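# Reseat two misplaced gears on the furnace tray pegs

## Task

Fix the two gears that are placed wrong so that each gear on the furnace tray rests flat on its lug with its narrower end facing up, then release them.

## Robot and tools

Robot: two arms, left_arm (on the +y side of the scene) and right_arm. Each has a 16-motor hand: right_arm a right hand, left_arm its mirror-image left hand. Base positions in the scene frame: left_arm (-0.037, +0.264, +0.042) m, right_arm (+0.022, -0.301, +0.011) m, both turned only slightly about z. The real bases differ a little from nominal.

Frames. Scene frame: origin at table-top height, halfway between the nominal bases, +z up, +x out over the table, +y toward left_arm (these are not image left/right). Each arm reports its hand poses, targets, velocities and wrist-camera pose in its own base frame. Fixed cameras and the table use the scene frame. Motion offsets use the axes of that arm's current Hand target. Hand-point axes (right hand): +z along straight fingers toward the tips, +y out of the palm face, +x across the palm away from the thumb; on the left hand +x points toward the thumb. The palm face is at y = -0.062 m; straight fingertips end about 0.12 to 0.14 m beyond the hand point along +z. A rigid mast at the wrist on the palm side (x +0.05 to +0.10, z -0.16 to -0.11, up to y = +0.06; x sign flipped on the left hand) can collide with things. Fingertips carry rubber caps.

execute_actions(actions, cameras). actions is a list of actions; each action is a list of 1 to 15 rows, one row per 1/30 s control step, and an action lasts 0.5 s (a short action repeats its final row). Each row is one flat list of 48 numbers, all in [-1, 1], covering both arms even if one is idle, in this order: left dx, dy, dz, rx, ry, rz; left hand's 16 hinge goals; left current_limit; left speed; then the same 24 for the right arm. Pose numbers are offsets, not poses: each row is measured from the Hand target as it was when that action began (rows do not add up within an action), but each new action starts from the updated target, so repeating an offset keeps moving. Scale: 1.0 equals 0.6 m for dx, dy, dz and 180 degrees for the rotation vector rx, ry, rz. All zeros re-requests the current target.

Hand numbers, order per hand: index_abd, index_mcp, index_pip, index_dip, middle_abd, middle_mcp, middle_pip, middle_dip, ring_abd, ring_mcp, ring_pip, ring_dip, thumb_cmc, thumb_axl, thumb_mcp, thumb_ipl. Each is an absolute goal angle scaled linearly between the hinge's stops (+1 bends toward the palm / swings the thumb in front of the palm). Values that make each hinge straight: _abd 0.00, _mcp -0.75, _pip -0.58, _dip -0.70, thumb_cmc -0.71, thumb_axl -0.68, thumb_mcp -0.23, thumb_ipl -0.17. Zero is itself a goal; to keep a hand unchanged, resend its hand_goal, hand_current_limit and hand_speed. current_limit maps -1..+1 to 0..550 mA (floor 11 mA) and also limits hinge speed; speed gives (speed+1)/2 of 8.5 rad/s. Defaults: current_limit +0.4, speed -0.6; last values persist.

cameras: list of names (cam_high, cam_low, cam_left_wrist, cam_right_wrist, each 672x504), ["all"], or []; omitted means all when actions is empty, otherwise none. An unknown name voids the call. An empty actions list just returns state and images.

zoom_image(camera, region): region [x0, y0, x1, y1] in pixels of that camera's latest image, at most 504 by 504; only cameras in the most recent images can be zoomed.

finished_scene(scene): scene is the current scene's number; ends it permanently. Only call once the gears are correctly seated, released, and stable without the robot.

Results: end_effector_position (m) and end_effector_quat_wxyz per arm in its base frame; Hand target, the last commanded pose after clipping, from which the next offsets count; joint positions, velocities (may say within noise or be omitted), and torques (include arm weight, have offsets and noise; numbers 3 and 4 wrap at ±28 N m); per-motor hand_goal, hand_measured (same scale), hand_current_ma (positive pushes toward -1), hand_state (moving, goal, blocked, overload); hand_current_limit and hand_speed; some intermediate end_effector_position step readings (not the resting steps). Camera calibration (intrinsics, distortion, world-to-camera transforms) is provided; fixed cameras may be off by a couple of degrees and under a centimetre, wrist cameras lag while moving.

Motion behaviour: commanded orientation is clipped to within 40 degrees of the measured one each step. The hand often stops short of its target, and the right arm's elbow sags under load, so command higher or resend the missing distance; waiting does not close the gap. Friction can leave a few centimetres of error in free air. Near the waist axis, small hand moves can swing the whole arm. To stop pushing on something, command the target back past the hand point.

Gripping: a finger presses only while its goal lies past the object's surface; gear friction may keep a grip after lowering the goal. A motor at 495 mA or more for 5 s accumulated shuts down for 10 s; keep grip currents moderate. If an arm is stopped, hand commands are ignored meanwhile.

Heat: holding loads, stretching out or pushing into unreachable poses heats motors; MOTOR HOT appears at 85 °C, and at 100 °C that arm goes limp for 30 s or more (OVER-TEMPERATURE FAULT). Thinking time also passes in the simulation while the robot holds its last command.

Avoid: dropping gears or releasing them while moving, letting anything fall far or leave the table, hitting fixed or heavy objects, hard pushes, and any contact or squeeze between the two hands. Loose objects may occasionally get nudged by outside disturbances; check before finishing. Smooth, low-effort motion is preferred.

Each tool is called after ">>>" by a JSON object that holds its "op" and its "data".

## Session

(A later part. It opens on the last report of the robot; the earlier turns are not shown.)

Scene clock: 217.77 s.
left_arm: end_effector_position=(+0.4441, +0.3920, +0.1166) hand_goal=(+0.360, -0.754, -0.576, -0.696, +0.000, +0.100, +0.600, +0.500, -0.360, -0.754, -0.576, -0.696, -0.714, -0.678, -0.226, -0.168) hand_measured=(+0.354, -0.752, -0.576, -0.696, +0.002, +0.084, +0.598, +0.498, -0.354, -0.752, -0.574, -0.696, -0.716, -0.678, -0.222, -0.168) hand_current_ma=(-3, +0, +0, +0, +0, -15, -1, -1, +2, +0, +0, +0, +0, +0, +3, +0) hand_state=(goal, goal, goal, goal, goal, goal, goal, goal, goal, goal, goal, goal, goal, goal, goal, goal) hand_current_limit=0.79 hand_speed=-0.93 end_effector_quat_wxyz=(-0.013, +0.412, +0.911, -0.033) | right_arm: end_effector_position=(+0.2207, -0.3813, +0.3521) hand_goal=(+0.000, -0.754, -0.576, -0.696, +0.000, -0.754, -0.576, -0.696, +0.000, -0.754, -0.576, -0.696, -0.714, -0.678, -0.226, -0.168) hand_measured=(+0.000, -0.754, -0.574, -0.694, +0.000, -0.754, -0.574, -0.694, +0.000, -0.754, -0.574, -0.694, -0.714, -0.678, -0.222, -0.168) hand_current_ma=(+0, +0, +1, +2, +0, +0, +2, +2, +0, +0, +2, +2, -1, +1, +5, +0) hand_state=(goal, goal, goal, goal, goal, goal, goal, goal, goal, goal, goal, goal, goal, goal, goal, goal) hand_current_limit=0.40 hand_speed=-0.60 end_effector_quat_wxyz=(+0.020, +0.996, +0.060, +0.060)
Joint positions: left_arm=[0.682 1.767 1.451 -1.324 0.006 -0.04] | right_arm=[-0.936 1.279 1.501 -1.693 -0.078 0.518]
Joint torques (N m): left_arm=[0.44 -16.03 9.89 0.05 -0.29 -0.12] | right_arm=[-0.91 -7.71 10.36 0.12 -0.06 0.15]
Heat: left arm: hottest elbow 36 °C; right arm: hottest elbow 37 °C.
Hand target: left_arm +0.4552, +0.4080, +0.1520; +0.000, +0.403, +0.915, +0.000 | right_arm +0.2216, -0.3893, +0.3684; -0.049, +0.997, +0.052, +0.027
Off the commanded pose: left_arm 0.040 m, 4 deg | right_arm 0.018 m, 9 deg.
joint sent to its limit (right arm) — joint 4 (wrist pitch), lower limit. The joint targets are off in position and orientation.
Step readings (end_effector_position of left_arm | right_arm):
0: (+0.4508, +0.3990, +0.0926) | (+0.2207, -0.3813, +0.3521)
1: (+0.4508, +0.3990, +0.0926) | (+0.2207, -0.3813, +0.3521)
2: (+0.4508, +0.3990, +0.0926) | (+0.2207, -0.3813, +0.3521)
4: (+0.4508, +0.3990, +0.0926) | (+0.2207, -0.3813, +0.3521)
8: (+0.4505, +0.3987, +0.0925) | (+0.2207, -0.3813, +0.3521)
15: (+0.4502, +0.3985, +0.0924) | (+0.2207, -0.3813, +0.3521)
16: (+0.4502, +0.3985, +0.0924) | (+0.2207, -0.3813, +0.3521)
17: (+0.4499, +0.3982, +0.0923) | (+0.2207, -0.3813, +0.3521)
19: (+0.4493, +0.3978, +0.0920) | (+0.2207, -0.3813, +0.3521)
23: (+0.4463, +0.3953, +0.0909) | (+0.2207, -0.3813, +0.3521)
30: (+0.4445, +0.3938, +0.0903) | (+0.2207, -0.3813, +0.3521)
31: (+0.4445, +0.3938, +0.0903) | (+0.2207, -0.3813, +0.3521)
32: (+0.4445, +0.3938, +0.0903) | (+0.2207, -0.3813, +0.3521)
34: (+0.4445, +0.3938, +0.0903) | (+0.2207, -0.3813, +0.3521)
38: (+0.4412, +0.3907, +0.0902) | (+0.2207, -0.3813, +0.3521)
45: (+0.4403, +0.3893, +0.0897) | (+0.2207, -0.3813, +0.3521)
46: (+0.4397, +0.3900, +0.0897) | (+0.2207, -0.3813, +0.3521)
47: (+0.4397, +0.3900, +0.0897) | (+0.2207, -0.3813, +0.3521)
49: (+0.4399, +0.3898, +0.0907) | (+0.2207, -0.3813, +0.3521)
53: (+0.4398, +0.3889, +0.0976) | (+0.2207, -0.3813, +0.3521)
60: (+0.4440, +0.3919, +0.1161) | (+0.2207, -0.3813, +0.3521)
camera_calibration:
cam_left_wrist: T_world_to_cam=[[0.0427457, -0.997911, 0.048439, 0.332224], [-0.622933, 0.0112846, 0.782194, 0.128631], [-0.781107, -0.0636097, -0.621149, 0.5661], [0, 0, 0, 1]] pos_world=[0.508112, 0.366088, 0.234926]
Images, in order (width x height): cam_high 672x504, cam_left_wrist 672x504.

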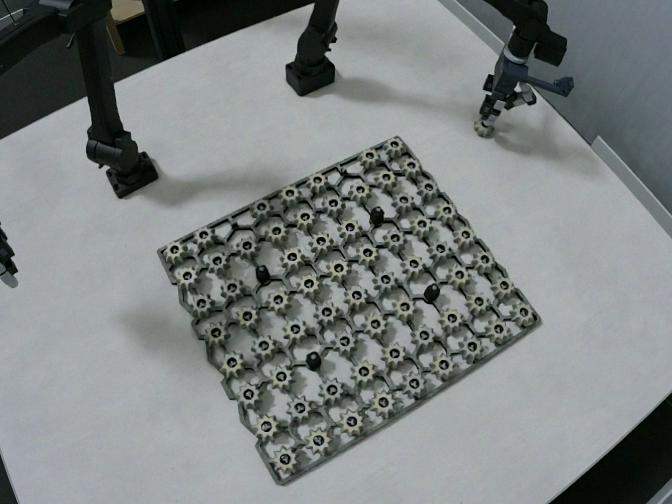

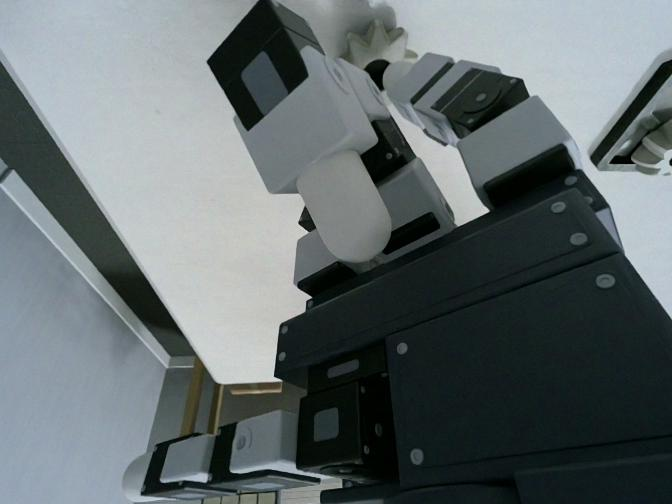

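>>> {"op": "execute_actions", "data": {"actions": [[[0,0,-0.03,0,0,0,0.3,-0.754,-0.576,-0.696,0,0.1,0.6,0.5,-0.3,-0.754,-0.576,-0.696,-0.714,-0.678,-0.226,-0.168,0.5,-0.6,0,0,0,0,0,0,0,-0.754,-0.576,-0.696,0,-0.754,-0.576,-0.696,0,-0.754,-0.576,-0.696,-0.714,-0.678,-0.226,-0.168,0.4,-0.6]],[[0,0,-0.02,0,0,0,-0.1,-0.754,-0.576,-0.696,0,0.1,0.6,0.5,0.1,-0.754,-0.576,-0.696,-0.714,-0.678,-0.226,-0.168,0.6,-0.6,0,0,0,0,0,0,0,-0.754,-0.576,-0.696,0,-0.754,-0.576,-0.696,0,-0.754,-0.576,-0.696,-0.714,-0.678,-0.226,-0.168,0.4,-0.6]],[[0,0,0.02,0,0,0,-0.1,-0.754,-0.576,-0.696,0,0.1,0.6,0.5,0.1,-0.754,-0.576,-0.696,-0.714,-0.678,-0.226,-0.168,0.6,-0.5,0,0,0,0,0,0,0,-0.754,-0.576,-0.696,0,-0.754,-0.576,-0.696,0,-0.754,-0.576,-0.696,-0.714,-0.678,-0.226,-0.168,0.4,-0.6]],[[0,0,0.02,0,0,0,-0.1,-0.754,-0.576,-0.696,0,0.1,0.6,0.5,0.1,-0.754,-0.576,-0.696,-0.714,-0.678,-0.226,-0.168,0.6,-0.5,0,0,0,0,0,0,0,-0.754,-0.576,-0.696,0,-0.754,-0.576,-0.696,0,-0.754,-0.576,-0.696,-0.714,-0.678,-0.226,-0.168,0.4,-0.6]]], "cameras": ["cam_left_wrist"]}}

>>> {"op": "zoom_image", "data": {"camera": "cam_left_wrist", "region": [300, 0, 500, 130]}}

Scene clock: 221.37 s.
left_arm: end_effector_position=(+0.4516, +0.3981, +0.1427) hand_goal=(-0.100, -0.754, -0.576, -0.696, +0.000, +0.100, +0.600, +0.500, +0.100, -0.754, -0.576, -0.696, -0.714, -0.678, -0.226, -0.168) hand_measured=(-0.096, -0.752, -0.576, -0.696, +0.002, +0.084, +0.598, +0.498, +0.096, -0.752, -0.574, -0.696, -0.716, -0.678, -0.222, -0.168) hand_current_ma=(+1, +0, +0, +0, +0, -15, -1, -1, -1, +0, +0, +0, +0, +0, +3, +0) hand_state=(goal, goal, goal, goal, goal, goal, goal, goal, goal, goal, goal, goal, goal, goal, goal, goal) hand_current_limit=0.60 hand_speed=-0.50 end_effector_quat_wxyz=(-0.008, +0.412, +0.911, -0.022) | right_arm: end_effector_position=(+0.2207, -0.3813, +0.3521) hand_goal=(+0.000, -0.754, -0.576, -0.696, +0.000, -0.754, -0.576, -0.696, +0.000, -0.754, -0.576, -0.696, -0.714, -0.678, -0.226, -0.168) hand_measured=(+0.000, -0.754, -0.574, -0.694, +0.000, -0.754, -0.574, -0.694, +0.000, -0.754, -0.574, -0.694, -0.714, -0.678, -0.222, -0.168) hand_current_ma=(+0, +0, +1, +2, +0, +0, +2, +2, +0, +0, +2, +2, -1, +1, +5, +0) hand_state=(goal, goal, goal, goal, goal, goal, goal, goal, goal, goal, goal, goal, goal, goal, goal, goal) hand_current_limit=0.40 hand_speed=-0.60 end_effector_quat_wxyz=(+0.020, +0.996, +0.060, +0.060)
Joint positions: left_arm=[0.682 1.758 1.504 -1.362 0.006 -0.04] | right_arm=[-0.936 1.279 1.501 -1.693 -0.078 0.518]
Joint torques (N m): left_arm=[0.32 -15.09 7.35 0.88 -0.27 -0.13] | right_arm=[-0.85 -7.47 10.32 0.08 -0.04 0.15]
Heat: left arm: hottest elbow 36 °C; right arm: hottest elbow 37 °C.
Hand target: left_arm +0.4552, +0.4080, +0.1580; +0.000, +0.403, +0.915, +0.000 | right_arm +0.2216, -0.3893, +0.3684; -0.049, +0.997, +0.052, +0.027
Off the commanded pose: left_arm 0.019 m, 3 deg | right_arm 0.018 m, 9 deg.
joint sent to its limit (right arm) — joint 4 (wrist pitch), lower limit. The joint targets are off in position and orientation.
Step readings (end_effector_position of left_arm | right_arm):
0: (+0.4441, +0.3920, +0.1166) | (+0.2207, -0.3813, +0.3521)
1: (+0.4441, +0.3920, +0.1166) | (+0.2207, -0.3813, +0.3521)
2: (+0.4437, +0.3916, +0.1170) | (+0.2207, -0.3813, +0.3521)
4: (+0.4423, +0.3905, +0.1181) | (+0.2207, -0.3813, +0.3521)
8: (+0.4433, +0.3914, +0.1244) | (+0.2207, -0.3813, +0.3521)
15: (+0.4440, +0.3919, +0.1290) | (+0.2207, -0.3813, +0.3521)
16: (+0.4444, +0.3923, +0.1297) | (+0.2207, -0.3813, +0.3521)
17: (+0.4438, +0.3918, +0.1295) | (+0.2207, -0.3813, +0.3521)
19: (+0.4430, +0.3911, +0.1308) | (+0.2207, -0.3813, +0.3521)
23: (+0.4438, +0.3918, +0.1356) | (+0.2207, -0.3813, +0.3521)
30: (+0.4450, +0.3927, +0.1412) | (+0.2207, -0.3813, +0.3521)
31: (+0.4447, +0.3925, +0.1403) | (+0.2207, -0.3813, +0.3521)
32: (+0.4447, +0.3925, +0.1403) | (+0.2207, -0.3813, +0.3521)
34: (+0.4447, +0.3925, +0.1403) | (+0.2207, -0.3813, +0.3521)
38: (+0.4453, +0.3930, +0.1405) | (+0.2207, -0.3813, +0.3521)
45: (+0.4459, +0.3935, +0.1407) | (+0.2207, -0.3813, +0.3521)
46: (+0.4459, +0.3935, +0.1407) | (+0.2207, -0.3813, +0.3521)
47: (+0.4465, +0.3940, +0.1409) | (+0.2207, -0.3813, +0.3521)
49: (+0.4483, +0.3954, +0.1415) | (+0.2207, -0.3813, +0.3521)
53: (+0.4507, +0.3974, +0.1423) | (+0.2207, -0.3813, +0.3521)
60: (+0.4516, +0.3981, +0.1427) | (+0.2207, -0.3813, +0.3521)
camera_calibration:
cam_left_wrist: T_world_to_cam=[[0.0419456, -0.998548, 0.0338107, 0.339384], [-0.637716, -0.00070697, 0.770271, 0.126047], [-0.769129, -0.0538712, -0.636819, 0.581414], [0, 0, 0, 1]] pos_world=[0.513329, 0.370302, 0.26169]
Images, in order (width x height): cam_left_wrist 672x504.

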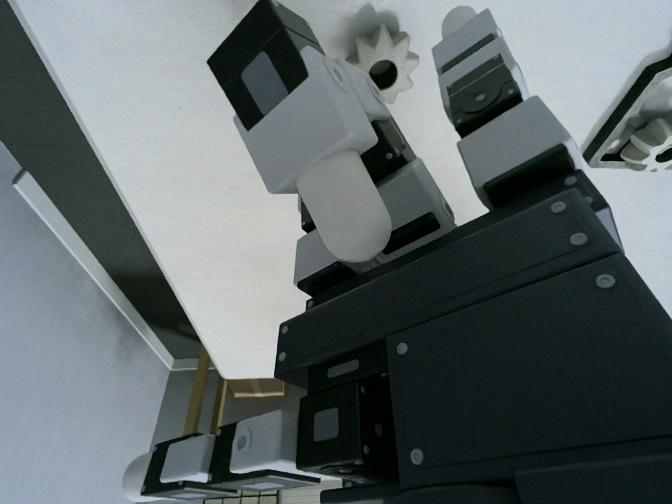

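Scaled by 2.520 from the camera's 672x504 image, which has a finer 960x720 frame.

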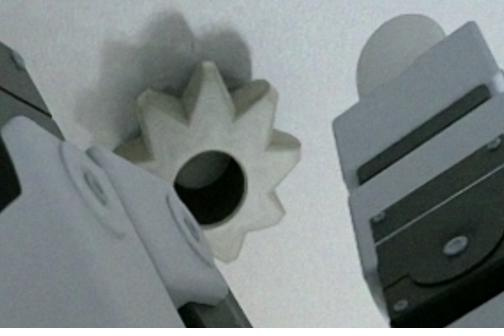

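>>> {"op": "execute_actions", "data": {"actions": [[[-0.0065,-0.0229,0.01,0,0,0.013,-0.1,-0.754,-0.576,-0.696,0,0.1,0.6,0.5,0.1,-0.754,-0.576,-0.696,-0.714,-0.678,-0.226,-0.168,0.6,-0.5,0,0,0,0,0,0,0,-0.754,-0.576,-0.696,0,-0.754,-0.576,-0.696,0,-0.754,-0.576,-0.696,-0.714,-0.678,-0.226,-0.168,0.4,-0.6]],[[0,0,0.03,0,0,0,-0.1,-0.754,-0.576,-0.696,0,0.1,0.6,0.5,0.1,-0.754,-0.576,-0.696,-0.714,-0.678,-0.226,-0.168,0.6,-0.5,0,0,0,0,0,0,0,-0.754,-0.576,-0.696,0,-0.754,-0.576,-0.696,0,-0.754,-0.576,-0.696,-0.714,-0.678,-0.226,-0.168,0.4,-0.6]],[[0,0,0.03,0,0,0,-0.1,-0.754,-0.576,-0.696,0,0.1,0.6,0.5,0.1,-0.754,-0.576,-0.696,-0.714,-0.678,-0.226,-0.168,0.6,-0.5,0,0,0,0,0,0,0,-0.754,-0.576,-0.696,0,-0.754,-0.576,-0.696,0,-0.754,-0.576,-0.696,-0.714,-0.678,-0.226,-0.168,0.4,-0.6]]], "cameras": ["cam_left_wrist"]}}

>>> {"op": "zoom_image", "data": {"camera": "cam_left_wrist", "region": [300, 0, 500, 130]}}

Scene clock: 224.53 s.
left_arm: end_effector_position=(+0.4412, +0.3884, +0.1068) hand_goal=(-0.100, -0.754, -0.576, -0.696, +0.000, +0.100, +0.600, +0.500, +0.100, -0.754, -0.576, -0.696, -0.714, -0.678, -0.226, -0.168) hand_measured=(-0.096, -0.752, -0.576, -0.696, +0.002, +0.084, +0.598, +0.498, +0.096, -0.752, -0.574, -0.696, -0.716, -0.678, -0.222, -0.168) hand_current_ma=(+1, +0, +0, +0, +0, -15, -1, -1, -1, +0, +0, +0, +0, +0, +3, +0) hand_state=(goal, goal, goal, goal, goal, goal, goal, goal, goal, goal, goal, goal, goal, goal, goal, goal) hand_current_limit=0.60 hand_speed=-0.50 end_effector_quat_wxyz=(-0.005, +0.417, +0.909, -0.017) | right_arm: end_effector_position=(+0.2207, -0.3813, +0.3521) hand_goal=(+0.000, -0.754, -0.576, -0.696, +0.000, -0.754, -0.576, -0.696, +0.000, -0.754, -0.576, -0.696, -0.714, -0.678, -0.226, -0.168) hand_measured=(+0.000, -0.754, -0.574, -0.694, +0.000, -0.754, -0.574, -0.694, +0.000, -0.754, -0.574, -0.694, -0.714, -0.678, -0.222, -0.168) hand_current_ma=(+0, +0, +1, +2, +0, +0, +2, +2, +0, +0, +2, +2, -1, +1, +5, +0) hand_state=(goal, goal, goal, goal, goal, goal, goal, goal, goal, goal, goal, goal, goal, goal, goal, goal) hand_current_limit=0.40 hand_speed=-0.60 end_effector_quat_wxyz=(+0.020, +0.996, +0.060, +0.060)
Joint positions: left_arm=[0.682 1.744 1.385 -1.245 0.006 -0.029] | right_arm=[-0.936 1.279 1.501 -1.693 -0.078 0.518]
Joint torques (N m): left_arm=[-0.03 -13.92 6.84 0.92 -0.29 0.06] | right_arm=[-0.91 -7.53 10.35 0.08 -0.05 0.16]
Heat: left arm: hottest elbow 36 °C; right arm: hottest elbow 37 °C.
Hand target: left_arm +0.4477, +0.3959, +0.1160; +0.000, +0.422, +0.907, +0.000 | right_arm +0.2216, -0.3893, +0.3684; -0.049, +0.997, +0.052, +0.027
Off the commanded pose: left_arm 0.013 m, 2 deg | right_arm 0.018 m, 9 deg.
joint sent to its limit (right arm) — joint 4 (wrist pitch), lower limit. The joint targets are off in position and orientation.
Step readings (end_effector_position of left_arm | right_arm):
0: (+0.4516, +0.3981, +0.1427) | (+0.2207, -0.3813, +0.3521)
1: (+0.4516, +0.3981, +0.1427) | (+0.2207, -0.3813, +0.3521)
2: (+0.4514, +0.3979, +0.1424) | (+0.2207, -0.3813, +0.3521)
4: (+0.4496, +0.3964, +0.1383) | (+0.2207, -0.3813, +0.3521)
8: (+0.4416, +0.3898, +0.1272) | (+0.2207, -0.3813, +0.3521)
15: (+0.4410, +0.3886, +0.1255) | (+0.2207, -0.3813, +0.3521)
16: (+0.4411, +0.3886, +0.1255) | (+0.2207, -0.3813, +0.3521)
17: (+0.4416, +0.3889, +0.1260) | (+0.2207, -0.3813, +0.3521)
19: (+0.4428, +0.3900, +0.1252) | (+0.2207, -0.3813, +0.3521)
23: (+0.4414, +0.3886, +0.1191) | (+0.2207, -0.3813, +0.3521)
30: (+0.4408, +0.3882, +0.1169) | (+0.2207, -0.3813, +0.3521)
31: (+0.4411, +0.3884, +0.1170) | (+0.2207, -0.3813, +0.3521)
32: (+0.4416, +0.3888, +0.1167) | (+0.2207, -0.3813, +0.3521)
34: (+0.4423, +0.3894, +0.1145) | (+0.2207, -0.3813, +0.3521)
38: (+0.4411, +0.3884, +0.1091) | (+0.2207, -0.3813, +0.3521)
45: (+0.4409, +0.3882, +0.1067) | (+0.2207, -0.3813, +0.3521)
camera_calibration:
cam_left_wrist: T_world_to_cam=[[0.0309374, -0.999138, 0.0276815, 0.337149], [-0.644362, 0.00123481, 0.76472, 0.149776], [-0.764095, -0.0414954, -0.643768, 0.54374], [0, 0, 0, 1]] pos_world=[0.501548, 0.359236, 0.226174]
Images, in order (width x height): cam_left_wrist 672x504.

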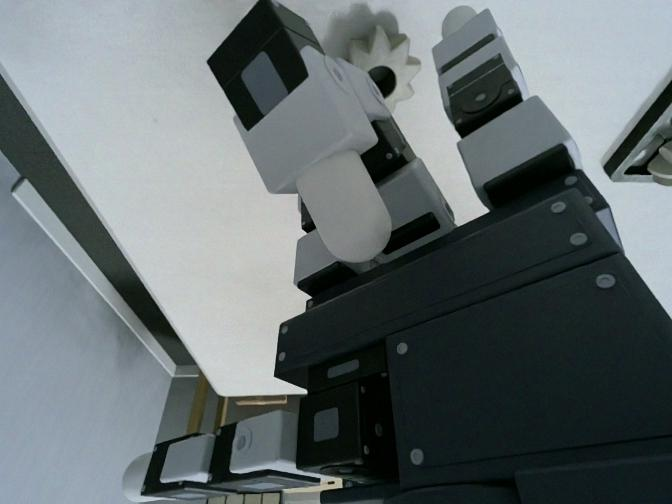

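Scaled by 2.520 from the camera's 672x504 image, which has a finer 960x720 frame.

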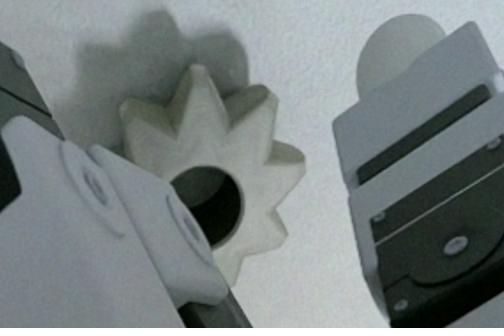

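>>> {"op": "execute_actions", "data": {"actions": [[[0,0.003,0.028,0,0,0,-0.1,-0.754,-0.576,-0.696,0,0.1,0.6,0.5,0.1,-0.754,-0.576,-0.696,-0.714,-0.678,-0.226,-0.168,0.6,-0.5,0,0,0,0,0,0,0,-0.754,-0.576,-0.696,0,-0.754,-0.576,-0.696,0,-0.754,-0.576,-0.696,-0.714,-0.678,-0.226,-0.168,0.4,-0.6]],[[0,0,0.004,0,0,0,-0.1,-0.754,-0.576,-0.696,0,0.1,0.6,0.5,0.1,-0.754,-0.576,-0.696,-0.714,-0.678,-0.226,-0.168,0.6,-0.5,0,0,0,0,0,0,0,-0.754,-0.576,-0.696,0,-0.754,-0.576,-0.696,0,-0.754,-0.576,-0.696,-0.714,-0.678,-0.226,-0.168,0.4,-0.6]]], "cameras": ["cam_left_wrist"]}}

>>> {"op": "zoom_image", "data": {"camera": "cam_left_wrist", "region": [300, 0, 500, 130]}}

Scene clock: 226.40 s.
left_arm: end_effector_position=(+0.4427, +0.3897, +0.0879) hand_goal=(-0.100, -0.754, -0.576, -0.696, +0.000, +0.100, +0.600, +0.500, +0.100, -0.754, -0.576, -0.696, -0.714, -0.678, -0.226, -0.168) hand_measured=(-0.096, -0.752, -0.576, -0.696, +0.002, +0.084, +0.598, +0.498, +0.096, -0.752, -0.574, -0.696, -0.716, -0.678, -0.222, -0.168) hand_current_ma=(+1, +0, +0, +0, +0, -15, -1, -1, -1, +0, +0, +0, +0, +0, +3, +0) hand_state=(goal, goal, goal, goal, goal, goal, goal, goal, goal, goal, goal, goal, goal, goal, goal, goal) hand_current_limit=0.60 hand_speed=-0.50 end_effector_quat_wxyz=(-0.005, +0.417, +0.909, -0.017) | right_arm: end_effector_position=(+0.2207, -0.3813, +0.3521) hand_goal=(+0.000, -0.754, -0.576, -0.696, +0.000, -0.754, -0.576, -0.696, +0.000, -0.754, -0.576, -0.696, -0.714, -0.678, -0.226, -0.168) hand_measured=(+0.000, -0.754, -0.574, -0.694, +0.000, -0.754, -0.574, -0.694, +0.000, -0.754, -0.574, -0.694, -0.714, -0.678, -0.222, -0.168) hand_current_ma=(+0, +0, +1, +2, +0, +0, +2, +2, +0, +0, +2, +2, -1, +1, +5, +0) hand_state=(goal, goal, goal, goal, goal, goal, goal, goal, goal, goal, goal, goal, goal, goal, goal, goal) hand_current_limit=0.40 hand_speed=-0.60 end_effector_quat_wxyz=(+0.020, +0.996, +0.060, +0.060)
Joint positions: left_arm=[0.682 1.767 1.363 -1.201 0.006 -0.029] | right_arm=[-0.936 1.279 1.501 -1.693 -0.078 0.518]
Joint torques (N m): left_arm=[0.15 -13.8 6.67 0.92 -0.27 0.06] | right_arm=[-0.85 -7.53 10.32 0.08 -0.05 0.15]
Heat: left arm: hottest elbow 36 °C; right arm: hottest elbow 37 °C.
Hand target: left_arm +0.4490, +0.3971, +0.0968; +0.000, +0.422, +0.907, +0.000 | right_arm +0.2216, -0.3893, +0.3684; -0.049, +0.997, +0.052, +0.027
Off the commanded pose: left_arm 0.013 m, 2 deg | right_arm 0.018 m, 9 deg.
joint sent to its limit (right arm) — joint 4 (wrist pitch), lower limit. The joint targets are off in position and orientation.
Step readings (end_effector_position of left_arm | right_arm):
0: (+0.4412, +0.3884, +0.1068) | (+0.2207, -0.3813, +0.3521)
1: (+0.4412, +0.3884, +0.1068) | (+0.2207, -0.3813, +0.3521)
2: (+0.4413, +0.3886, +0.1064) | (+0.2207, -0.3813, +0.3521)
4: (+0.4426, +0.3896, +0.1046) | (+0.2207, -0.3813, +0.3521)
8: (+0.4428, +0.3898, +0.0958) | (+0.2207, -0.3813, +0.3521)
15: (+0.4415, +0.3887, +0.0874) | (+0.2207, -0.3813, +0.3521)
16: (+0.4415, +0.3887, +0.0874) | (+0.2207, -0.3813, +0.3521)
17: (+0.4418, +0.3889, +0.0875) | (+0.2207, -0.3813, +0.3521)
19: (+0.4421, +0.3892, +0.0877) | (+0.2207, -0.3813, +0.3521)
23: (+0.4427, +0.3897, +0.0879) | (+0.2207, -0.3813, +0.3521)
30: (+0.4427, +0.3897, +0.0879) | (+0.2207, -0.3813, +0.3521)
camera_calibration:
cam_left_wrist: T_world_to_cam=[[0.0309374, -0.999138, 0.0276815, 0.338825], [-0.644362, 0.00123481, 0.76472, 0.165194], [-0.764095, -0.0414954, -0.643768, 0.532769], [0, 0, 0, 1]] pos_world=[0.503048, 0.360436, 0.207274]
Images, in order (width x height): cam_left_wrist 672x504.

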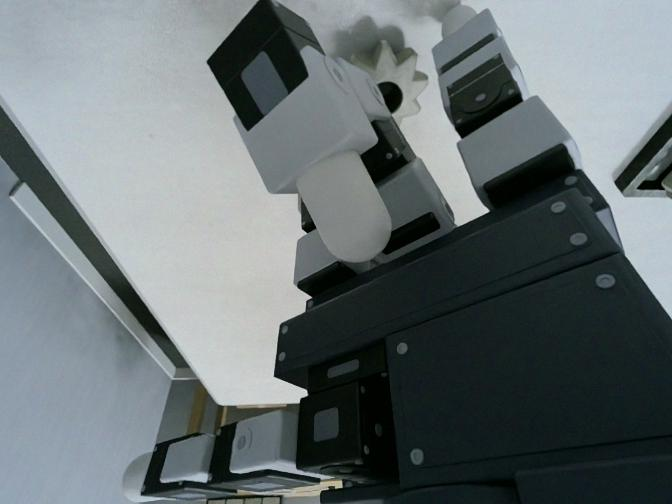

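Scaled by 2.520 from the camera's 672x504 image, which has a finer 960x720 frame.

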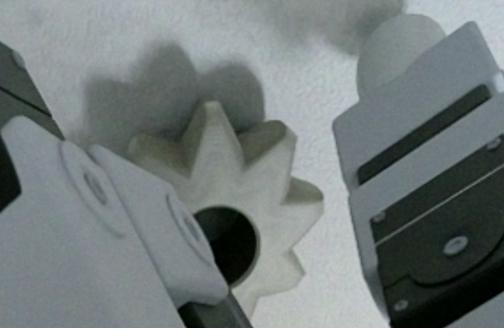

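>>> {"op": "execute_actions", "data": {"actions": [[[0,0.02,-0.033,-0.0127,0,0,-0.1,-0.754,-0.576,-0.696,0,0.1,0.6,0.5,0.1,-0.754,-0.576,-0.696,-0.714,-0.678,-0.226,-0.168,0.6,-0.5,0,0,0,0,0,0,0,-0.754,-0.576,-0.696,0,-0.754,-0.576,-0.696,0,-0.754,-0.576,-0.696,-0.714,-0.678,-0.226,-0.168,0.4,-0.6]]], "cameras": []}}

Scene clock: 227.53 s.
left_arm: end_effector_position=(+0.4427, +0.3897, +0.0879) hand_goal=(-0.100, -0.754, -0.576, -0.696, +0.000, +0.100, +0.600, +0.500, +0.100, -0.754, -0.576, -0.696, -0.714, -0.678, -0.226, -0.168) hand_measured=(-0.096, -0.752, -0.576, -0.696, +0.002, +0.084, +0.598, +0.498, +0.096, -0.752, -0.574, -0.696, -0.716, -0.678, -0.222, -0.168) hand_current_ma=(+1, +0, +0, +0, +0, -15, -1, -1, -1, +0, +0, +0, +0, +0, +3, +0) hand_state=(goal, goal, goal, goal, goal, goal, goal, goal, goal, goal, goal, goal, goal, goal, goal, goal) hand_current_limit=0.60 hand_speed=-0.50 end_effector_quat_wxyz=(-0.005, +0.417, +0.909, -0.017) | right_arm: end_effector_position=(+0.2207, -0.3813, +0.3521) hand_goal=(+0.000, -0.754, -0.576, -0.696, +0.000, -0.754, -0.576, -0.696, +0.000, -0.754, -0.576, -0.696, -0.714, -0.678, -0.226, -0.168) hand_measured=(+0.000, -0.754, -0.574, -0.694, +0.000, -0.754, -0.574, -0.694, +0.000, -0.754, -0.574, -0.694, -0.714, -0.678, -0.222, -0.168) hand_current_ma=(+0, +0, +1, +2, +0, +0, +2, +2, +0, +0, +2, +2, -1, +1, +5, +0) hand_state=(goal, goal, goal, goal, goal, goal, goal, goal, goal, goal, goal, goal, goal, goal, goal, goal) hand_current_limit=0.40 hand_speed=-0.60 end_effector_quat_wxyz=(+0.020, +0.996, +0.060, +0.060)
Joint positions: left_arm=[0.682 1.767 1.363 -1.201 0.006 -0.029] | right_arm=[-0.936 1.279 1.501 -1.693 -0.078 0.518]
Joint torques (N m): left_arm=[0.21 -15.03 8.75 0.87 -0.32 0.05] | right_arm=[-0.85 -7.59 10.33 0.06 -0.05 0.15]
Heat: left arm: hottest elbow 36 °C; right arm: hottest elbow 37 °C.
Hand target: left_arm +0.4582, +0.4048, +0.1166; +0.008, +0.422, +0.906, +0.018 | right_arm +0.2216, -0.3893, +0.3684; -0.049, +0.997, +0.052, +0.027
Off the commanded pose: left_arm 0.036 m, 4 deg | right_arm 0.018 m, 9 deg.
joint sent to its limit (right arm) — joint 4 (wrist pitch), lower limit. The joint targets are off in position and orientation.
Step readings (end_effector_position of left_arm | right_arm):
0: (+0.4427, +0.3897, +0.0879) | (+0.2207, -0.3813, +0.3521)
1: (+0.4427, +0.3897, +0.0879) | (+0.2207, -0.3813, +0.3521)
2: (+0.4427, +0.3897, +0.0879) | (+0.2207, -0.3813, +0.3521)
4: (+0.4427, +0.3897, +0.0879) | (+0.2207, -0.3813, +0.3521)
8: (+0.4427, +0.3897, +0.0879) | (+0.2207, -0.3813, +0.3521)
15: (+0.4427, +0.3897, +0.0879) | (+0.2207, -0.3813, +0.3521)
No camera images: "cameras" was empty.

>>> {"op": "execute_actions", "data": {"actions": [[[0,0.0055,-0.0125,-0.0048,0,0,0.36,-0.754,-0.576,-0.696,0,0.1,0.6,0.5,-0.36,-0.754,-0.576,-0.696,-0.714,-0.678,-0.226,-0.168,0.79,-0.9,0,0,0,0,0,0,0,-0.754,-0.576,-0.696,0,-0.754,-0.576,-0.696,0,-0.754,-0.576,-0.696,-0.714,-0.678,-0.226,-0.168,0.4,-0.6]],[[0,0,0,0,0,0,0.36,-0.754,-0.576,-0.696,0,0.1,0.6,0.5,-0.36,-0.754,-0.576,-0.696,-0.714,-0.678,-0.226,-0.168,0.79,-0.9,0,0,0,0,0,0,0,-0.754,-0.576,-0.696,0,-0.754,-0.576,-0.696,0,-0.754,-0.576,-0.696,-0.714,-0.678,-0.226,-0.168,0.4,-0.6]]], "cameras": ["cam_left_wrist"]}}

>>> {"op": "zoom_image", "data": {"camera": "cam_left_wrist", "region": [300, 0, 500, 130]}}

Scene clock: 229.10 s.
left_arm: end_effector_position=(+0.4420, +0.3905, +0.0879) hand_goal=(+0.360, -0.754, -0.576, -0.696, +0.000, +0.100, +0.600, +0.500, -0.360, -0.754, -0.576, -0.696, -0.714, -0.678, -0.226, -0.168) hand_measured=(+0.074, -0.754, -0.576, -0.696, +0.002, +0.084, +0.598, +0.498, -0.082, -0.750, -0.574, -0.696, -0.716, -0.678, -0.222, -0.168) hand_current_ma=(-492, +0, +0, +0, +0, -15, -1, -1, +492, +2, +0, +0, +0, +0, +3, +0) hand_state=(blocked, goal, goal, goal, goal, goal, goal, goal, blocked, goal, goal, goal, goal, goal, goal, goal) hand_current_limit=0.79 hand_speed=-0.90 end_effector_quat_wxyz=(-0.006, +0.417, +0.909, -0.016) | right_arm: end_effector_position=(+0.2207, -0.3813, +0.3521) hand_goal=(+0.000, -0.754, -0.576, -0.696, +0.000, -0.754, -0.576, -0.696, +0.000, -0.754, -0.576, -0.696, -0.714, -0.678, -0.226, -0.168) hand_measured=(+0.000, -0.754, -0.574, -0.694, +0.000, -0.754, -0.574, -0.694, +0.000, -0.754, -0.574, -0.694, -0.714, -0.678, -0.222, -0.168) hand_current_ma=(+0, +0, +1, +2, +0, +0, +2, +2, +0, +0, +2, +2, -1, +1, +5, +0) hand_state=(goal, goal, goal, goal, goal, goal, goal, goal, goal, goal, goal, goal, goal, goal, goal, goal) hand_current_limit=0.40 hand_speed=-0.60 end_effector_quat_wxyz=(+0.020, +0.996, +0.060, +0.060)
Joint positions: left_arm=[0.683 1.767 1.363 -1.201 0.004 -0.028] | right_arm=[-0.936 1.279 1.501 -1.693 -0.078 0.518]
Joint torques (N m): left_arm=[-0.09 -15.91 9.26 0.81 -0.32 0.04] | right_arm=[-0.79 -7.59 10.32 0.14 -0.06 0.16]
Heat: left arm: hottest elbow 36 °C; right arm: hottest elbow 37 °C.
Hand target: left_arm +0.4605, +0.4067, +0.1242; +0.011, +0.422, +0.906, +0.025 | right_arm +0.2216, -0.3893, +0.3684; -0.049, +0.997, +0.052, +0.027
Off the commanded pose: left_arm 0.044 m, 5 deg | right_arm 0.018 m, 9 deg.
joint sent to its limit (right arm) — joint 4 (wrist pitch), lower limit. The joint targets are off in position and orientation.
Step readings (end_effector_position of left_arm | right_arm):
0: (+0.4427, +0.3897, +0.0879) | (+0.2207, -0.3813, +0.3521)
1: (+0.4427, +0.3897, +0.0879) | (+0.2207, -0.3813, +0.3521)
2: (+0.4427, +0.3897, +0.0879) | (+0.2207, -0.3813, +0.3521)
4: (+0.4427, +0.3897, +0.0879) | (+0.2207, -0.3813, +0.3521)
8: (+0.4427, +0.3897, +0.0879) | (+0.2207, -0.3813, +0.3521)
15: (+0.4423, +0.3901, +0.0880) | (+0.2207, -0.3813, +0.3521)
16: (+0.4423, +0.3901, +0.0880) | (+0.2207, -0.3813, +0.3521)
17: (+0.4419, +0.3905, +0.0879) | (+0.2207, -0.3813, +0.3521)
19: (+0.4419, +0.3905, +0.0879) | (+0.2207, -0.3813, +0.3521)
23: (+0.4419, +0.3905, +0.0879) | (+0.2207, -0.3813, +0.3521)
30: (+0.4420, +0.3905, +0.0879) | (+0.2207, -0.3813, +0.3521)
camera_calibration:
cam_left_wrist: T_world_to_cam=[[0.0309158, -0.999172, 0.0264504, 0.339819], [-0.643634, 0.000345208, 0.765334, 0.164695], [-0.764709, -0.0406853, -0.64309, 0.532293], [0, 0, 0, 1]] pos_world=[0.502547, 0.361137, 0.207277]
Images, in order (width x height): cam_left_wrist 672x504.

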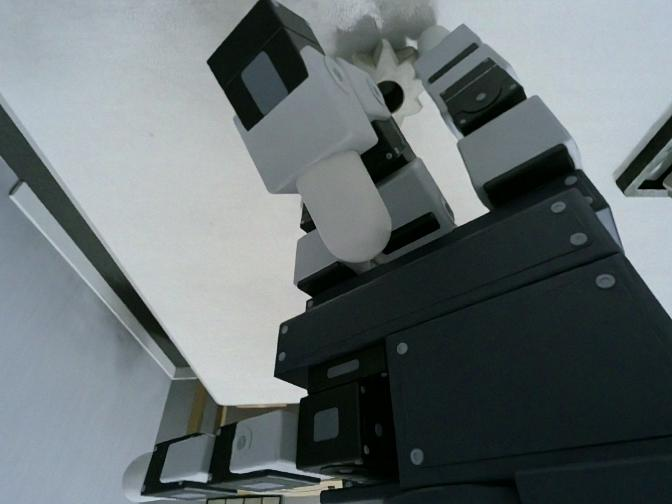

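Scaled by 2.520 from the camera's 672x504 image, which has a finer 960x720 frame.

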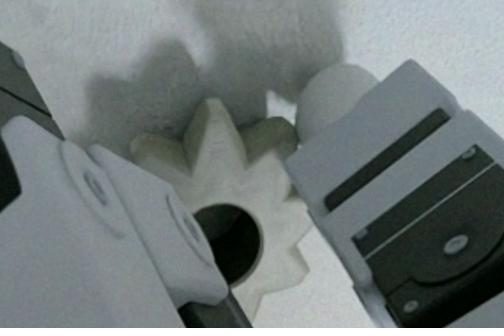

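>>> {"op": "execute_actions", "data": {"actions": [[[0,0.008,-0.0167,-0.0064,0,0,0.36,-0.754,-0.576,-0.696,0,0.1,0.6,0.5,-0.36,-0.754,-0.576,-0.696,-0.714,-0.678,-0.226,-0.168,0.79,-0.93,0,0,0,0,0,0,0,-0.754,-0.576,-0.696,0,-0.754,-0.576,-0.696,0,-0.754,-0.576,-0.696,-0.714,-0.678,-0.226,-0.168,0.4,-0.6]],[[0,0.008,-0.0167,-0.0064,0,0,0.36,-0.754,-0.576,-0.696,0,0.1,0.6,0.5,-0.36,-0.754,-0.576,-0.696,-0.714,-0.678,-0.226,-0.168,0.79,-0.93,0,0,0,0,0,0,0,-0.754,-0.576,-0.696,0,-0.754,-0.576,-0.696,0,-0.754,-0.576,-0.696,-0.714,-0.678,-0.226,-0.168,0.4,-0.6]],[[0,0.006,-0.0167,-0.0064,0,0,0.36,-0.754,-0.576,-0.696,0,0.1,0.6,0.5,-0.36,-0.754,-0.576,-0.696,-0.714,-0.678,-0.226,-0.168,0.79,-0.93,0,0,0,0,0,0,0,-0.754,-0.576,-0.696,0,-0.754,-0.576,-0.696,0,-0.754,-0.576,-0.696,-0.714,-0.678,-0.226,-0.168,0.4,-0.6]]], "cameras": ["cam_left_wrist"]}}

>>> {"op": "zoom_image", "data": {"camera": "cam_left_wrist", "region": [300, 0, 500, 130]}}

Scene clock: 231.30 s.
left_arm: end_effector_position=(+0.4430, +0.3913, +0.0960) hand_goal=(+0.360, -0.754, -0.576, -0.696, +0.000, +0.100, +0.600, +0.500, -0.360, -0.754, -0.576, -0.696, -0.714, -0.678, -0.226, -0.168) hand_measured=(+0.084, -0.756, -0.578, -0.696, +0.002, +0.084, +0.598, +0.498, -0.108, -0.752, -0.574, -0.694, -0.716, -0.678, -0.222, -0.168) hand_current_ma=(-492, +0, +0, +0, +0, -15, -1, -1, +492, +1, +0, +0, +0, +0, +3, +0) hand_state=(blocked, goal, goal, goal, goal, goal, goal, goal, blocked, goal, goal, goal, goal, goal, goal, goal) hand_current_limit=0.79 hand_speed=-0.93 end_effector_quat_wxyz=(-0.002, +0.417, +0.909, -0.009) | right_arm: end_effector_position=(+0.2207, -0.3813, +0.3521) hand_goal=(+0.000, -0.754, -0.576, -0.696, +0.000, -0.754, -0.576, -0.696, +0.000, -0.754, -0.576, -0.696, -0.714, -0.678, -0.226, -0.168) hand_measured=(+0.000, -0.754, -0.574, -0.694, +0.000, -0.754, -0.574, -0.694, +0.000, -0.754, -0.574, -0.694, -0.714, -0.678, -0.222, -0.168) hand_current_ma=(+0, +0, +1, +2, +0, +0, +2, +2, +0, +0, +2, +2, -1, +1, +5, +0) hand_state=(goal, goal, goal, goal, goal, goal, goal, goal, goal, goal, goal, goal, goal, goal, goal, goal) hand_current_limit=0.40 hand_speed=-0.60 end_effector_quat_wxyz=(+0.020, +0.996, +0.060, +0.060)
Joint positions: left_arm=[0.683 1.754 1.363 -1.198 0.004 -0.028] | right_arm=[-0.936 1.279 1.501 -1.693 -0.078 0.518]
Joint torques (N m): left_arm=[0.38 -17.55 10.99 0.95 -0.33 0.03] | right_arm=[-0.85 -7.53 10.32 0.09 -0.06 0.15]
Heat: left arm: hottest elbow 36 °C; right arm: hottest elbow 37 °C.
Hand target: left_arm +0.4689, +0.4137, +0.1552; +0.024, +0.421, +0.905, +0.053 | right_arm +0.2216, -0.3893, +0.3684; -0.049, +0.997, +0.052, +0.027
Off the commanded pose: left_arm 0.068 m, 8 deg | right_arm 0.018 m, 9 deg.
joint sent to its limit (right arm) — joint 4 (wrist pitch), lower limit. The joint targets are off in position and orientation.
Step readings (end_effector_position of left_arm | right_arm):
0: (+0.4420, +0.3905, +0.0879) | (+0.2207, -0.3813, +0.3521)
1: (+0.4420, +0.3905, +0.0879) | (+0.2207, -0.3813, +0.3521)
2: (+0.4420, +0.3905, +0.0879) | (+0.2207, -0.3813, +0.3521)
4: (+0.4420, +0.3905, +0.0879) | (+0.2207, -0.3813, +0.3521)
8: (+0.4420, +0.3905, +0.0879) | (+0.2207, -0.3813, +0.3521)
15: (+0.4423, +0.3907, +0.0880) | (+0.2207, -0.3813, +0.3521)
16: (+0.4423, +0.3907, +0.0880) | (+0.2207, -0.3813, +0.3521)
17: (+0.4423, +0.3907, +0.0880) | (+0.2207, -0.3813, +0.3521)
19: (+0.4423, +0.3907, +0.0880) | (+0.2207, -0.3813, +0.3521)
23: (+0.4423, +0.3907, +0.0880) | (+0.2207, -0.3813, +0.3521)
30: (+0.4423, +0.3907, +0.0880) | (+0.2207, -0.3813, +0.3521)
31: (+0.4423, +0.3907, +0.0880) | (+0.2207, -0.3813, +0.3521)
32: (+0.4424, +0.3908, +0.0889) | (+0.2207, -0.3813, +0.3521)
34: (+0.4424, +0.3908, +0.0898) | (+0.2207, -0.3813, +0.3521)
38: (+0.4428, +0.3912, +0.0925) | (+0.2207, -0.3813, +0.3521)
45: (+0.4430, +0.3913, +0.0960) | (+0.2207, -0.3813, +0.3521)
camera_calibration:
cam_left_wrist: T_world_to_cam=[[0.0306548, -0.999399, 0.0162045, 0.341547], [-0.653628, -0.00777831, 0.756776, 0.167622], [-0.756195, -0.0337906, -0.653473, 0.532755], [0, 0, 0, 1]] pos_world=[0.501959, 0.360647, 0.215754]
Images, in order (width x height): cam_left_wrist 672x504.

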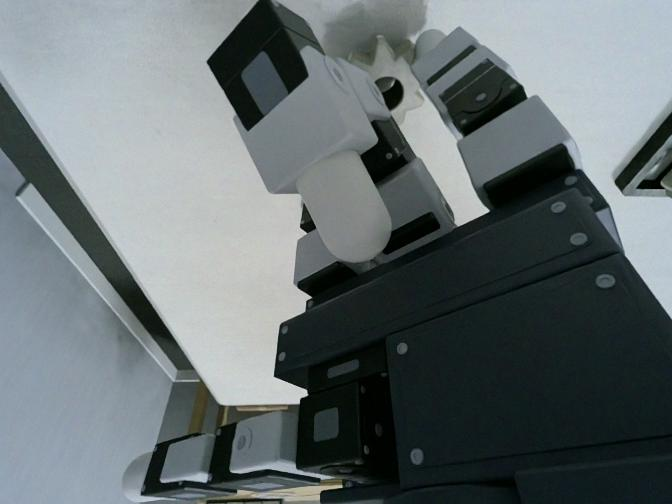

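Scaled by 2.520 from the camera's 672x504 image, which has a finer 960x720 frame.

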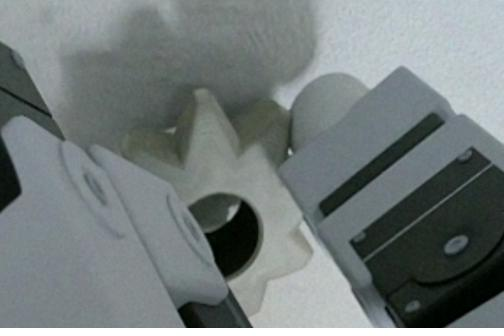

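>>> {"op": "execute_actions", "data": {"actions": [[[0,0.003,-0.012,-0.003,0,0,0.36,-0.754,-0.576,-0.696,0,0.1,0.6,0.5,-0.36,-0.754,-0.576,-0.696,-0.714,-0.678,-0.226,-0.168,0.79,-0.93,0,0,0,0,0,0,0,-0.754,-0.576,-0.696,0,-0.754,-0.576,-0.696,0,-0.754,-0.576,-0.696,-0.714,-0.678,-0.226,-0.168,0.4,-0.6]]], "cameras": ["cam_left_wrist"]}}

>>> {"op": "zoom_image", "data": {"camera": "cam_left_wrist", "region": [300, 0, 500, 130]}}

Scene clock: 232.40 s.
left_arm: end_effector_position=(+0.4446, +0.3926, +0.1015) hand_goal=(+0.360, -0.754, -0.576, -0.696, +0.000, +0.100, +0.600, +0.500, -0.360, -0.754, -0.576, -0.696, -0.714, -0.678, -0.226, -0.168) hand_measured=(+0.084, -0.756, -0.578, -0.696, +0.002, +0.084, +0.598, +0.498, -0.108, -0.752, -0.574, -0.694, -0.716, -0.678, -0.222, -0.168) hand_current_ma=(-492, +0, +0, +0, +0, -15, -1, -1, +492, +1, +0, +0, +0, +0, +3, +0) hand_state=(blocked, goal, goal, goal, goal, goal, goal, goal, blocked, goal, goal, goal, goal, goal, goal, goal) hand_current_limit=0.79 hand_speed=-0.93 end_effector_quat_wxyz=(+0.000, +0.417, +0.909, -0.004) | right_arm: end_effector_position=(+0.2207, -0.3813, +0.3521) hand_goal=(+0.000, -0.754, -0.576, -0.696, +0.000, -0.754, -0.576, -0.696, +0.000, -0.754, -0.576, -0.696, -0.714, -0.678, -0.226, -0.168) hand_measured=(+0.000, -0.754, -0.574, -0.694, +0.000, -0.754, -0.574, -0.694, +0.000, -0.754, -0.574, -0.694, -0.714, -0.678, -0.222, -0.168) hand_current_ma=(+0, +0, +1, +2, +0, +0, +2, +2, +0, +0, +2, +2, -1, +1, +5, +0) hand_state=(goal, goal, goal, goal, goal, goal, goal, goal, goal, goal, goal, goal, goal, goal, goal, goal) hand_current_limit=0.40 hand_speed=-0.60 end_effector_quat_wxyz=(+0.020, +0.996, +0.060, +0.060)
Joint positions: left_arm=[0.683 1.748 1.368 -1.198 0.004 -0.028] | right_arm=[-0.936 1.279 1.501 -1.693 -0.078 0.518]
Joint torques (N m): left_arm=[-0.21 -17.55 11.15 0.76 -0.34 0.03] | right_arm=[-0.85 -7.41 10.35 0.1 -0.06 0.16]
Heat: left arm: hottest elbow 36 °C; right arm: hottest elbow 37 °C.
Hand target: left_arm +0.4696, +0.4143, +0.1625; +0.026, +0.421, +0.905, +0.057 | right_arm +0.2216, -0.3893, +0.3684; -0.049, +0.997, +0.052, +0.027
Off the commanded pose: left_arm 0.069 m, 8 deg | right_arm 0.018 m, 9 deg.
joint sent to its limit (right arm) — joint 4 (wrist pitch), lower limit. The joint targets are off in position and orientation.
Step readings (end_effector_position of left_arm | right_arm):
0: (+0.4430, +0.3913, +0.0960) | (+0.2207, -0.3813, +0.3521)
1: (+0.4430, +0.3913, +0.0960) | (+0.2207, -0.3813, +0.3521)
2: (+0.4430, +0.3913, +0.0960) | (+0.2207, -0.3813, +0.3521)
4: (+0.4431, +0.3913, +0.0969) | (+0.2207, -0.3813, +0.3521)
8: (+0.4431, +0.3914, +0.0977) | (+0.2207, -0.3813, +0.3521)
15: (+0.4446, +0.3926, +0.1015) | (+0.2207, -0.3813, +0.3521)
camera_calibration:
cam_left_wrist: T_world_to_cam=[[0.0305643, -0.999486, 0.00965163, 0.343472], [-0.659907, -0.0129256, 0.751236, 0.169822], [-0.750725, -0.0293302, -0.659963, 0.534015], [0, 0, 0, 1]] pos_world=[0.502467, 0.361154, 0.221539]
Images, in order (width x height): cam_left_wrist 672x504.

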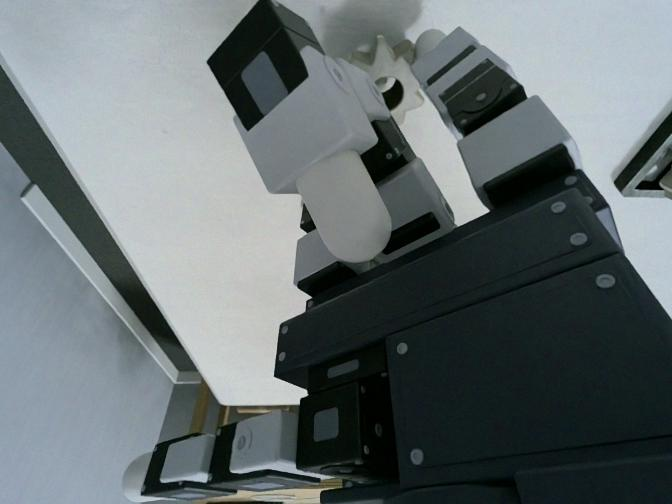

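Scaled by 2.520 from the camera's 672x504 image, which has a finer 960x720 frame.

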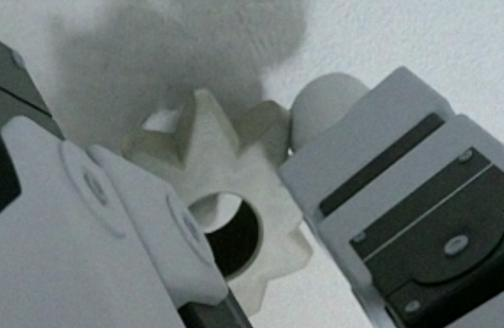

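>>> {"op": "execute_actions", "data": {"actions": [[[0,0,-0.012,0,0,0,0.36,-0.754,-0.576,-0.696,0,0.1,0.6,0.5,-0.36,-0.754,-0.576,-0.696,-0.714,-0.678,-0.226,-0.168,0.79,-0.93,0,0,0,0,0,0,0,-0.754,-0.576,-0.696,0,-0.754,-0.576,-0.696,0,-0.754,-0.576,-0.696,-0.714,-0.678,-0.226,-0.168,0.4,-0.6]],[[0,0,-0.012,0,0,0,0.36,-0.754,-0.576,-0.696,0,0.1,0.6,0.5,-0.36,-0.754,-0.576,-0.696,-0.714,-0.678,-0.226,-0.168,0.79,-0.93,0,0,0,0,0,0,0,-0.754,-0.576,-0.696,0,-0.754,-0.576,-0.696,0,-0.754,-0.576,-0.696,-0.714,-0.678,-0.226,-0.168,0.4,-0.6]],[[0,0,-0.012,0,0,0,0.36,-0.754,-0.576,-0.696,0,0.1,0.6,0.5,-0.36,-0.754,-0.576,-0.696,-0.714,-0.678,-0.226,-0.168,0.79,-0.93,0,0,0,0,0,0,0,-0.754,-0.576,-0.696,0,-0.754,-0.576,-0.696,0,-0.754,-0.576,-0.696,-0.714,-0.678,-0.226,-0.168,0.4,-0.6]]], "cameras": ["cam_left_wrist","cam_high"]}}

>>> {"op": "zoom_image", "data": {"camera": "cam_left_wrist", "region": [300, 0, 500, 130]}}

>>> {"op": "zoom_image", "data": {"camera": "cam_high", "region": [450, 60, 570, 160]}}

Scene clock: 234.43 s.
left_arm: end_effector_position=(+0.4477, +0.3951, +0.1229) hand_goal=(+0.360, -0.754, -0.576, -0.696, +0.000, +0.100, +0.600, +0.500, -0.360, -0.754, -0.576, -0.696, -0.714, -0.678, -0.226, -0.168) hand_measured=(+0.084, -0.756, -0.578, -0.696, +0.002, +0.084, +0.598, +0.498, -0.108, -0.752, -0.574, -0.694, -0.716, -0.678, -0.222, -0.168) hand_current_ma=(-492, +0, +0, +0, +0, -15, -1, -1, +492, +1, +0, +0, +0, +0, +3, +0) hand_state=(blocked, goal, goal, goal, goal, goal, goal, goal, blocked, goal, goal, goal, goal, goal, goal, goal) hand_current_limit=0.79 hand_speed=-0.93 end_effector_quat_wxyz=(+0.004, +0.417, +0.909, +0.004) | right_arm: end_effector_position=(+0.2207, -0.3813, +0.3521) hand_goal=(+0.000, -0.754, -0.576, -0.696, +0.000, -0.754, -0.576, -0.696, +0.000, -0.754, -0.576, -0.696, -0.714, -0.678, -0.226, -0.168) hand_measured=(+0.000, -0.754, -0.574, -0.694, +0.000, -0.754, -0.574, -0.694, +0.000, -0.754, -0.574, -0.694, -0.714, -0.678, -0.222, -0.168) hand_current_ma=(+0, +0, +1, +2, +0, +0, +2, +2, +0, +0, +2, +2, -1, +1, +5, +0) hand_state=(goal, goal, goal, goal, goal, goal, goal, goal, goal, goal, goal, goal, goal, goal, goal, goal) hand_current_limit=0.40 hand_speed=-0.60 end_effector_quat_wxyz=(+0.020, +0.996, +0.060, +0.060)
Joint positions: left_arm=[0.683 1.729 1.398 -1.23 0.004 -0.028] | right_arm=[-0.936 1.279 1.501 -1.693 -0.078 0.518]
Joint torques (N m): left_arm=[-0.09 -17.14 11.44 0.27 -0.35 0.04] | right_arm=[-0.79 -7.59 10.3 0.13 -0.06 0.15]
Heat: left arm: hottest elbow 36 °C; right arm: hottest elbow 37 °C.
Hand target: left_arm +0.4675, +0.4125, +0.1839; +0.026, +0.421, +0.905, +0.057 | right_arm +0.2216, -0.3893, +0.3684; -0.049, +0.997, +0.052, +0.027
Off the commanded pose: left_arm 0.067 m, 7 deg | right_arm 0.018 m, 9 deg.
joint sent to its limit (right arm) — joint 4 (wrist pitch), lower limit. The joint targets are off in position and orientation.
Step readings (end_effector_position of left_arm | right_arm):
0: (+0.4446, +0.3926, +0.1015) | (+0.2207, -0.3813, +0.3521)
1: (+0.4446, +0.3926, +0.1015) | (+0.2207, -0.3813, +0.3521)
2: (+0.4446, +0.3926, +0.1015) | (+0.2207, -0.3813, +0.3521)
4: (+0.4450, +0.3929, +0.1022) | (+0.2207, -0.3813, +0.3521)
8: (+0.4465, +0.3941, +0.1059) | (+0.2207, -0.3813, +0.3521)
15: (+0.4479, +0.3953, +0.1097) | (+0.2207, -0.3813, +0.3521)
16: (+0.4479, +0.3953, +0.1097) | (+0.2207, -0.3813, +0.3521)
17: (+0.4484, +0.3956, +0.1104) | (+0.2207, -0.3813, +0.3521)
19: (+0.4479, +0.3953, +0.1107) | (+0.2207, -0.3813, +0.3521)
23: (+0.4474, +0.3949, +0.1132) | (+0.2207, -0.3813, +0.3521)
30: (+0.4478, +0.3952, +0.1160) | (+0.2207, -0.3813, +0.3521)
31: (+0.4482, +0.3955, +0.1167) | (+0.2207, -0.3813, +0.3521)
32: (+0.4479, +0.3953, +0.1166) | (+0.2207, -0.3813, +0.3521)
34: (+0.4475, +0.3949, +0.1169) | (+0.2207, -0.3813, +0.3521)
38: (+0.4469, +0.3945, +0.1193) | (+0.2207, -0.3813, +0.3521)
45: (+0.4477, +0.3951, +0.1229) | (+0.2207, -0.3813, +0.3521)
camera_calibration:
cam_left_wrist: T_world_to_cam=[[0.0304719, -0.999535, -0.000574459, 0.346975], [-0.669651, -0.0208417, 0.742383, 0.164402], [-0.74205, -0.0222372, -0.669975, 0.545193], [0, 0, 0, 1]] pos_world=[0.50408, 0.362364, 0.243416]
Images, in order (width x height): cam_high 672x504, cam_left_wrist 672x504.

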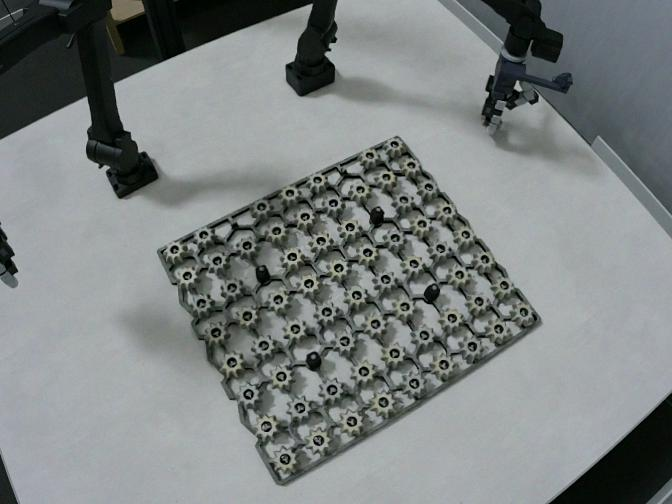

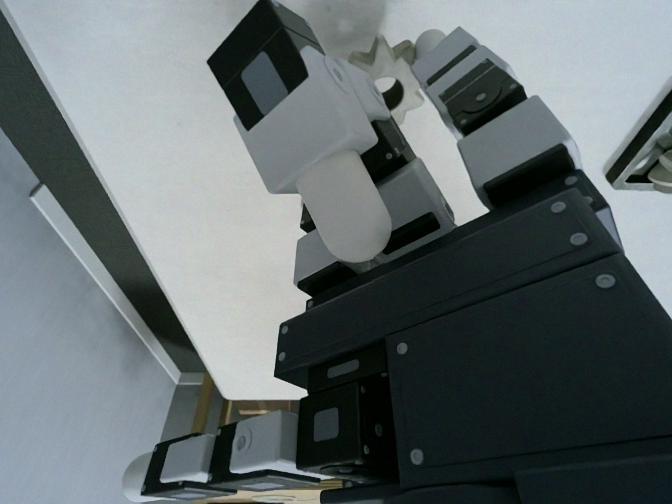

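Scaled by 2.520 from the camera's 672x504 image, which has a finer 960x720 frame.

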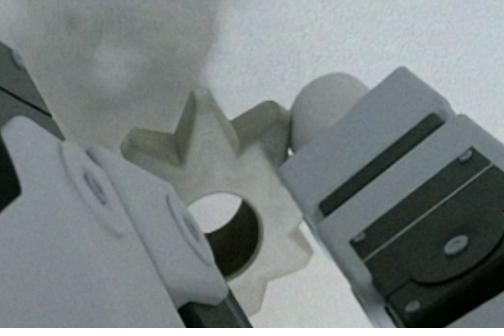

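Scaled by 4.200 from the camera's 672x504 image, which has a finer 960x720 frame.

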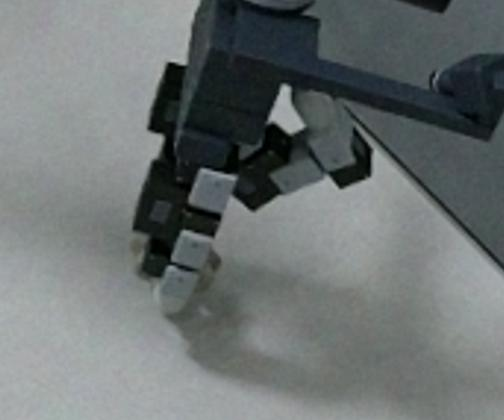

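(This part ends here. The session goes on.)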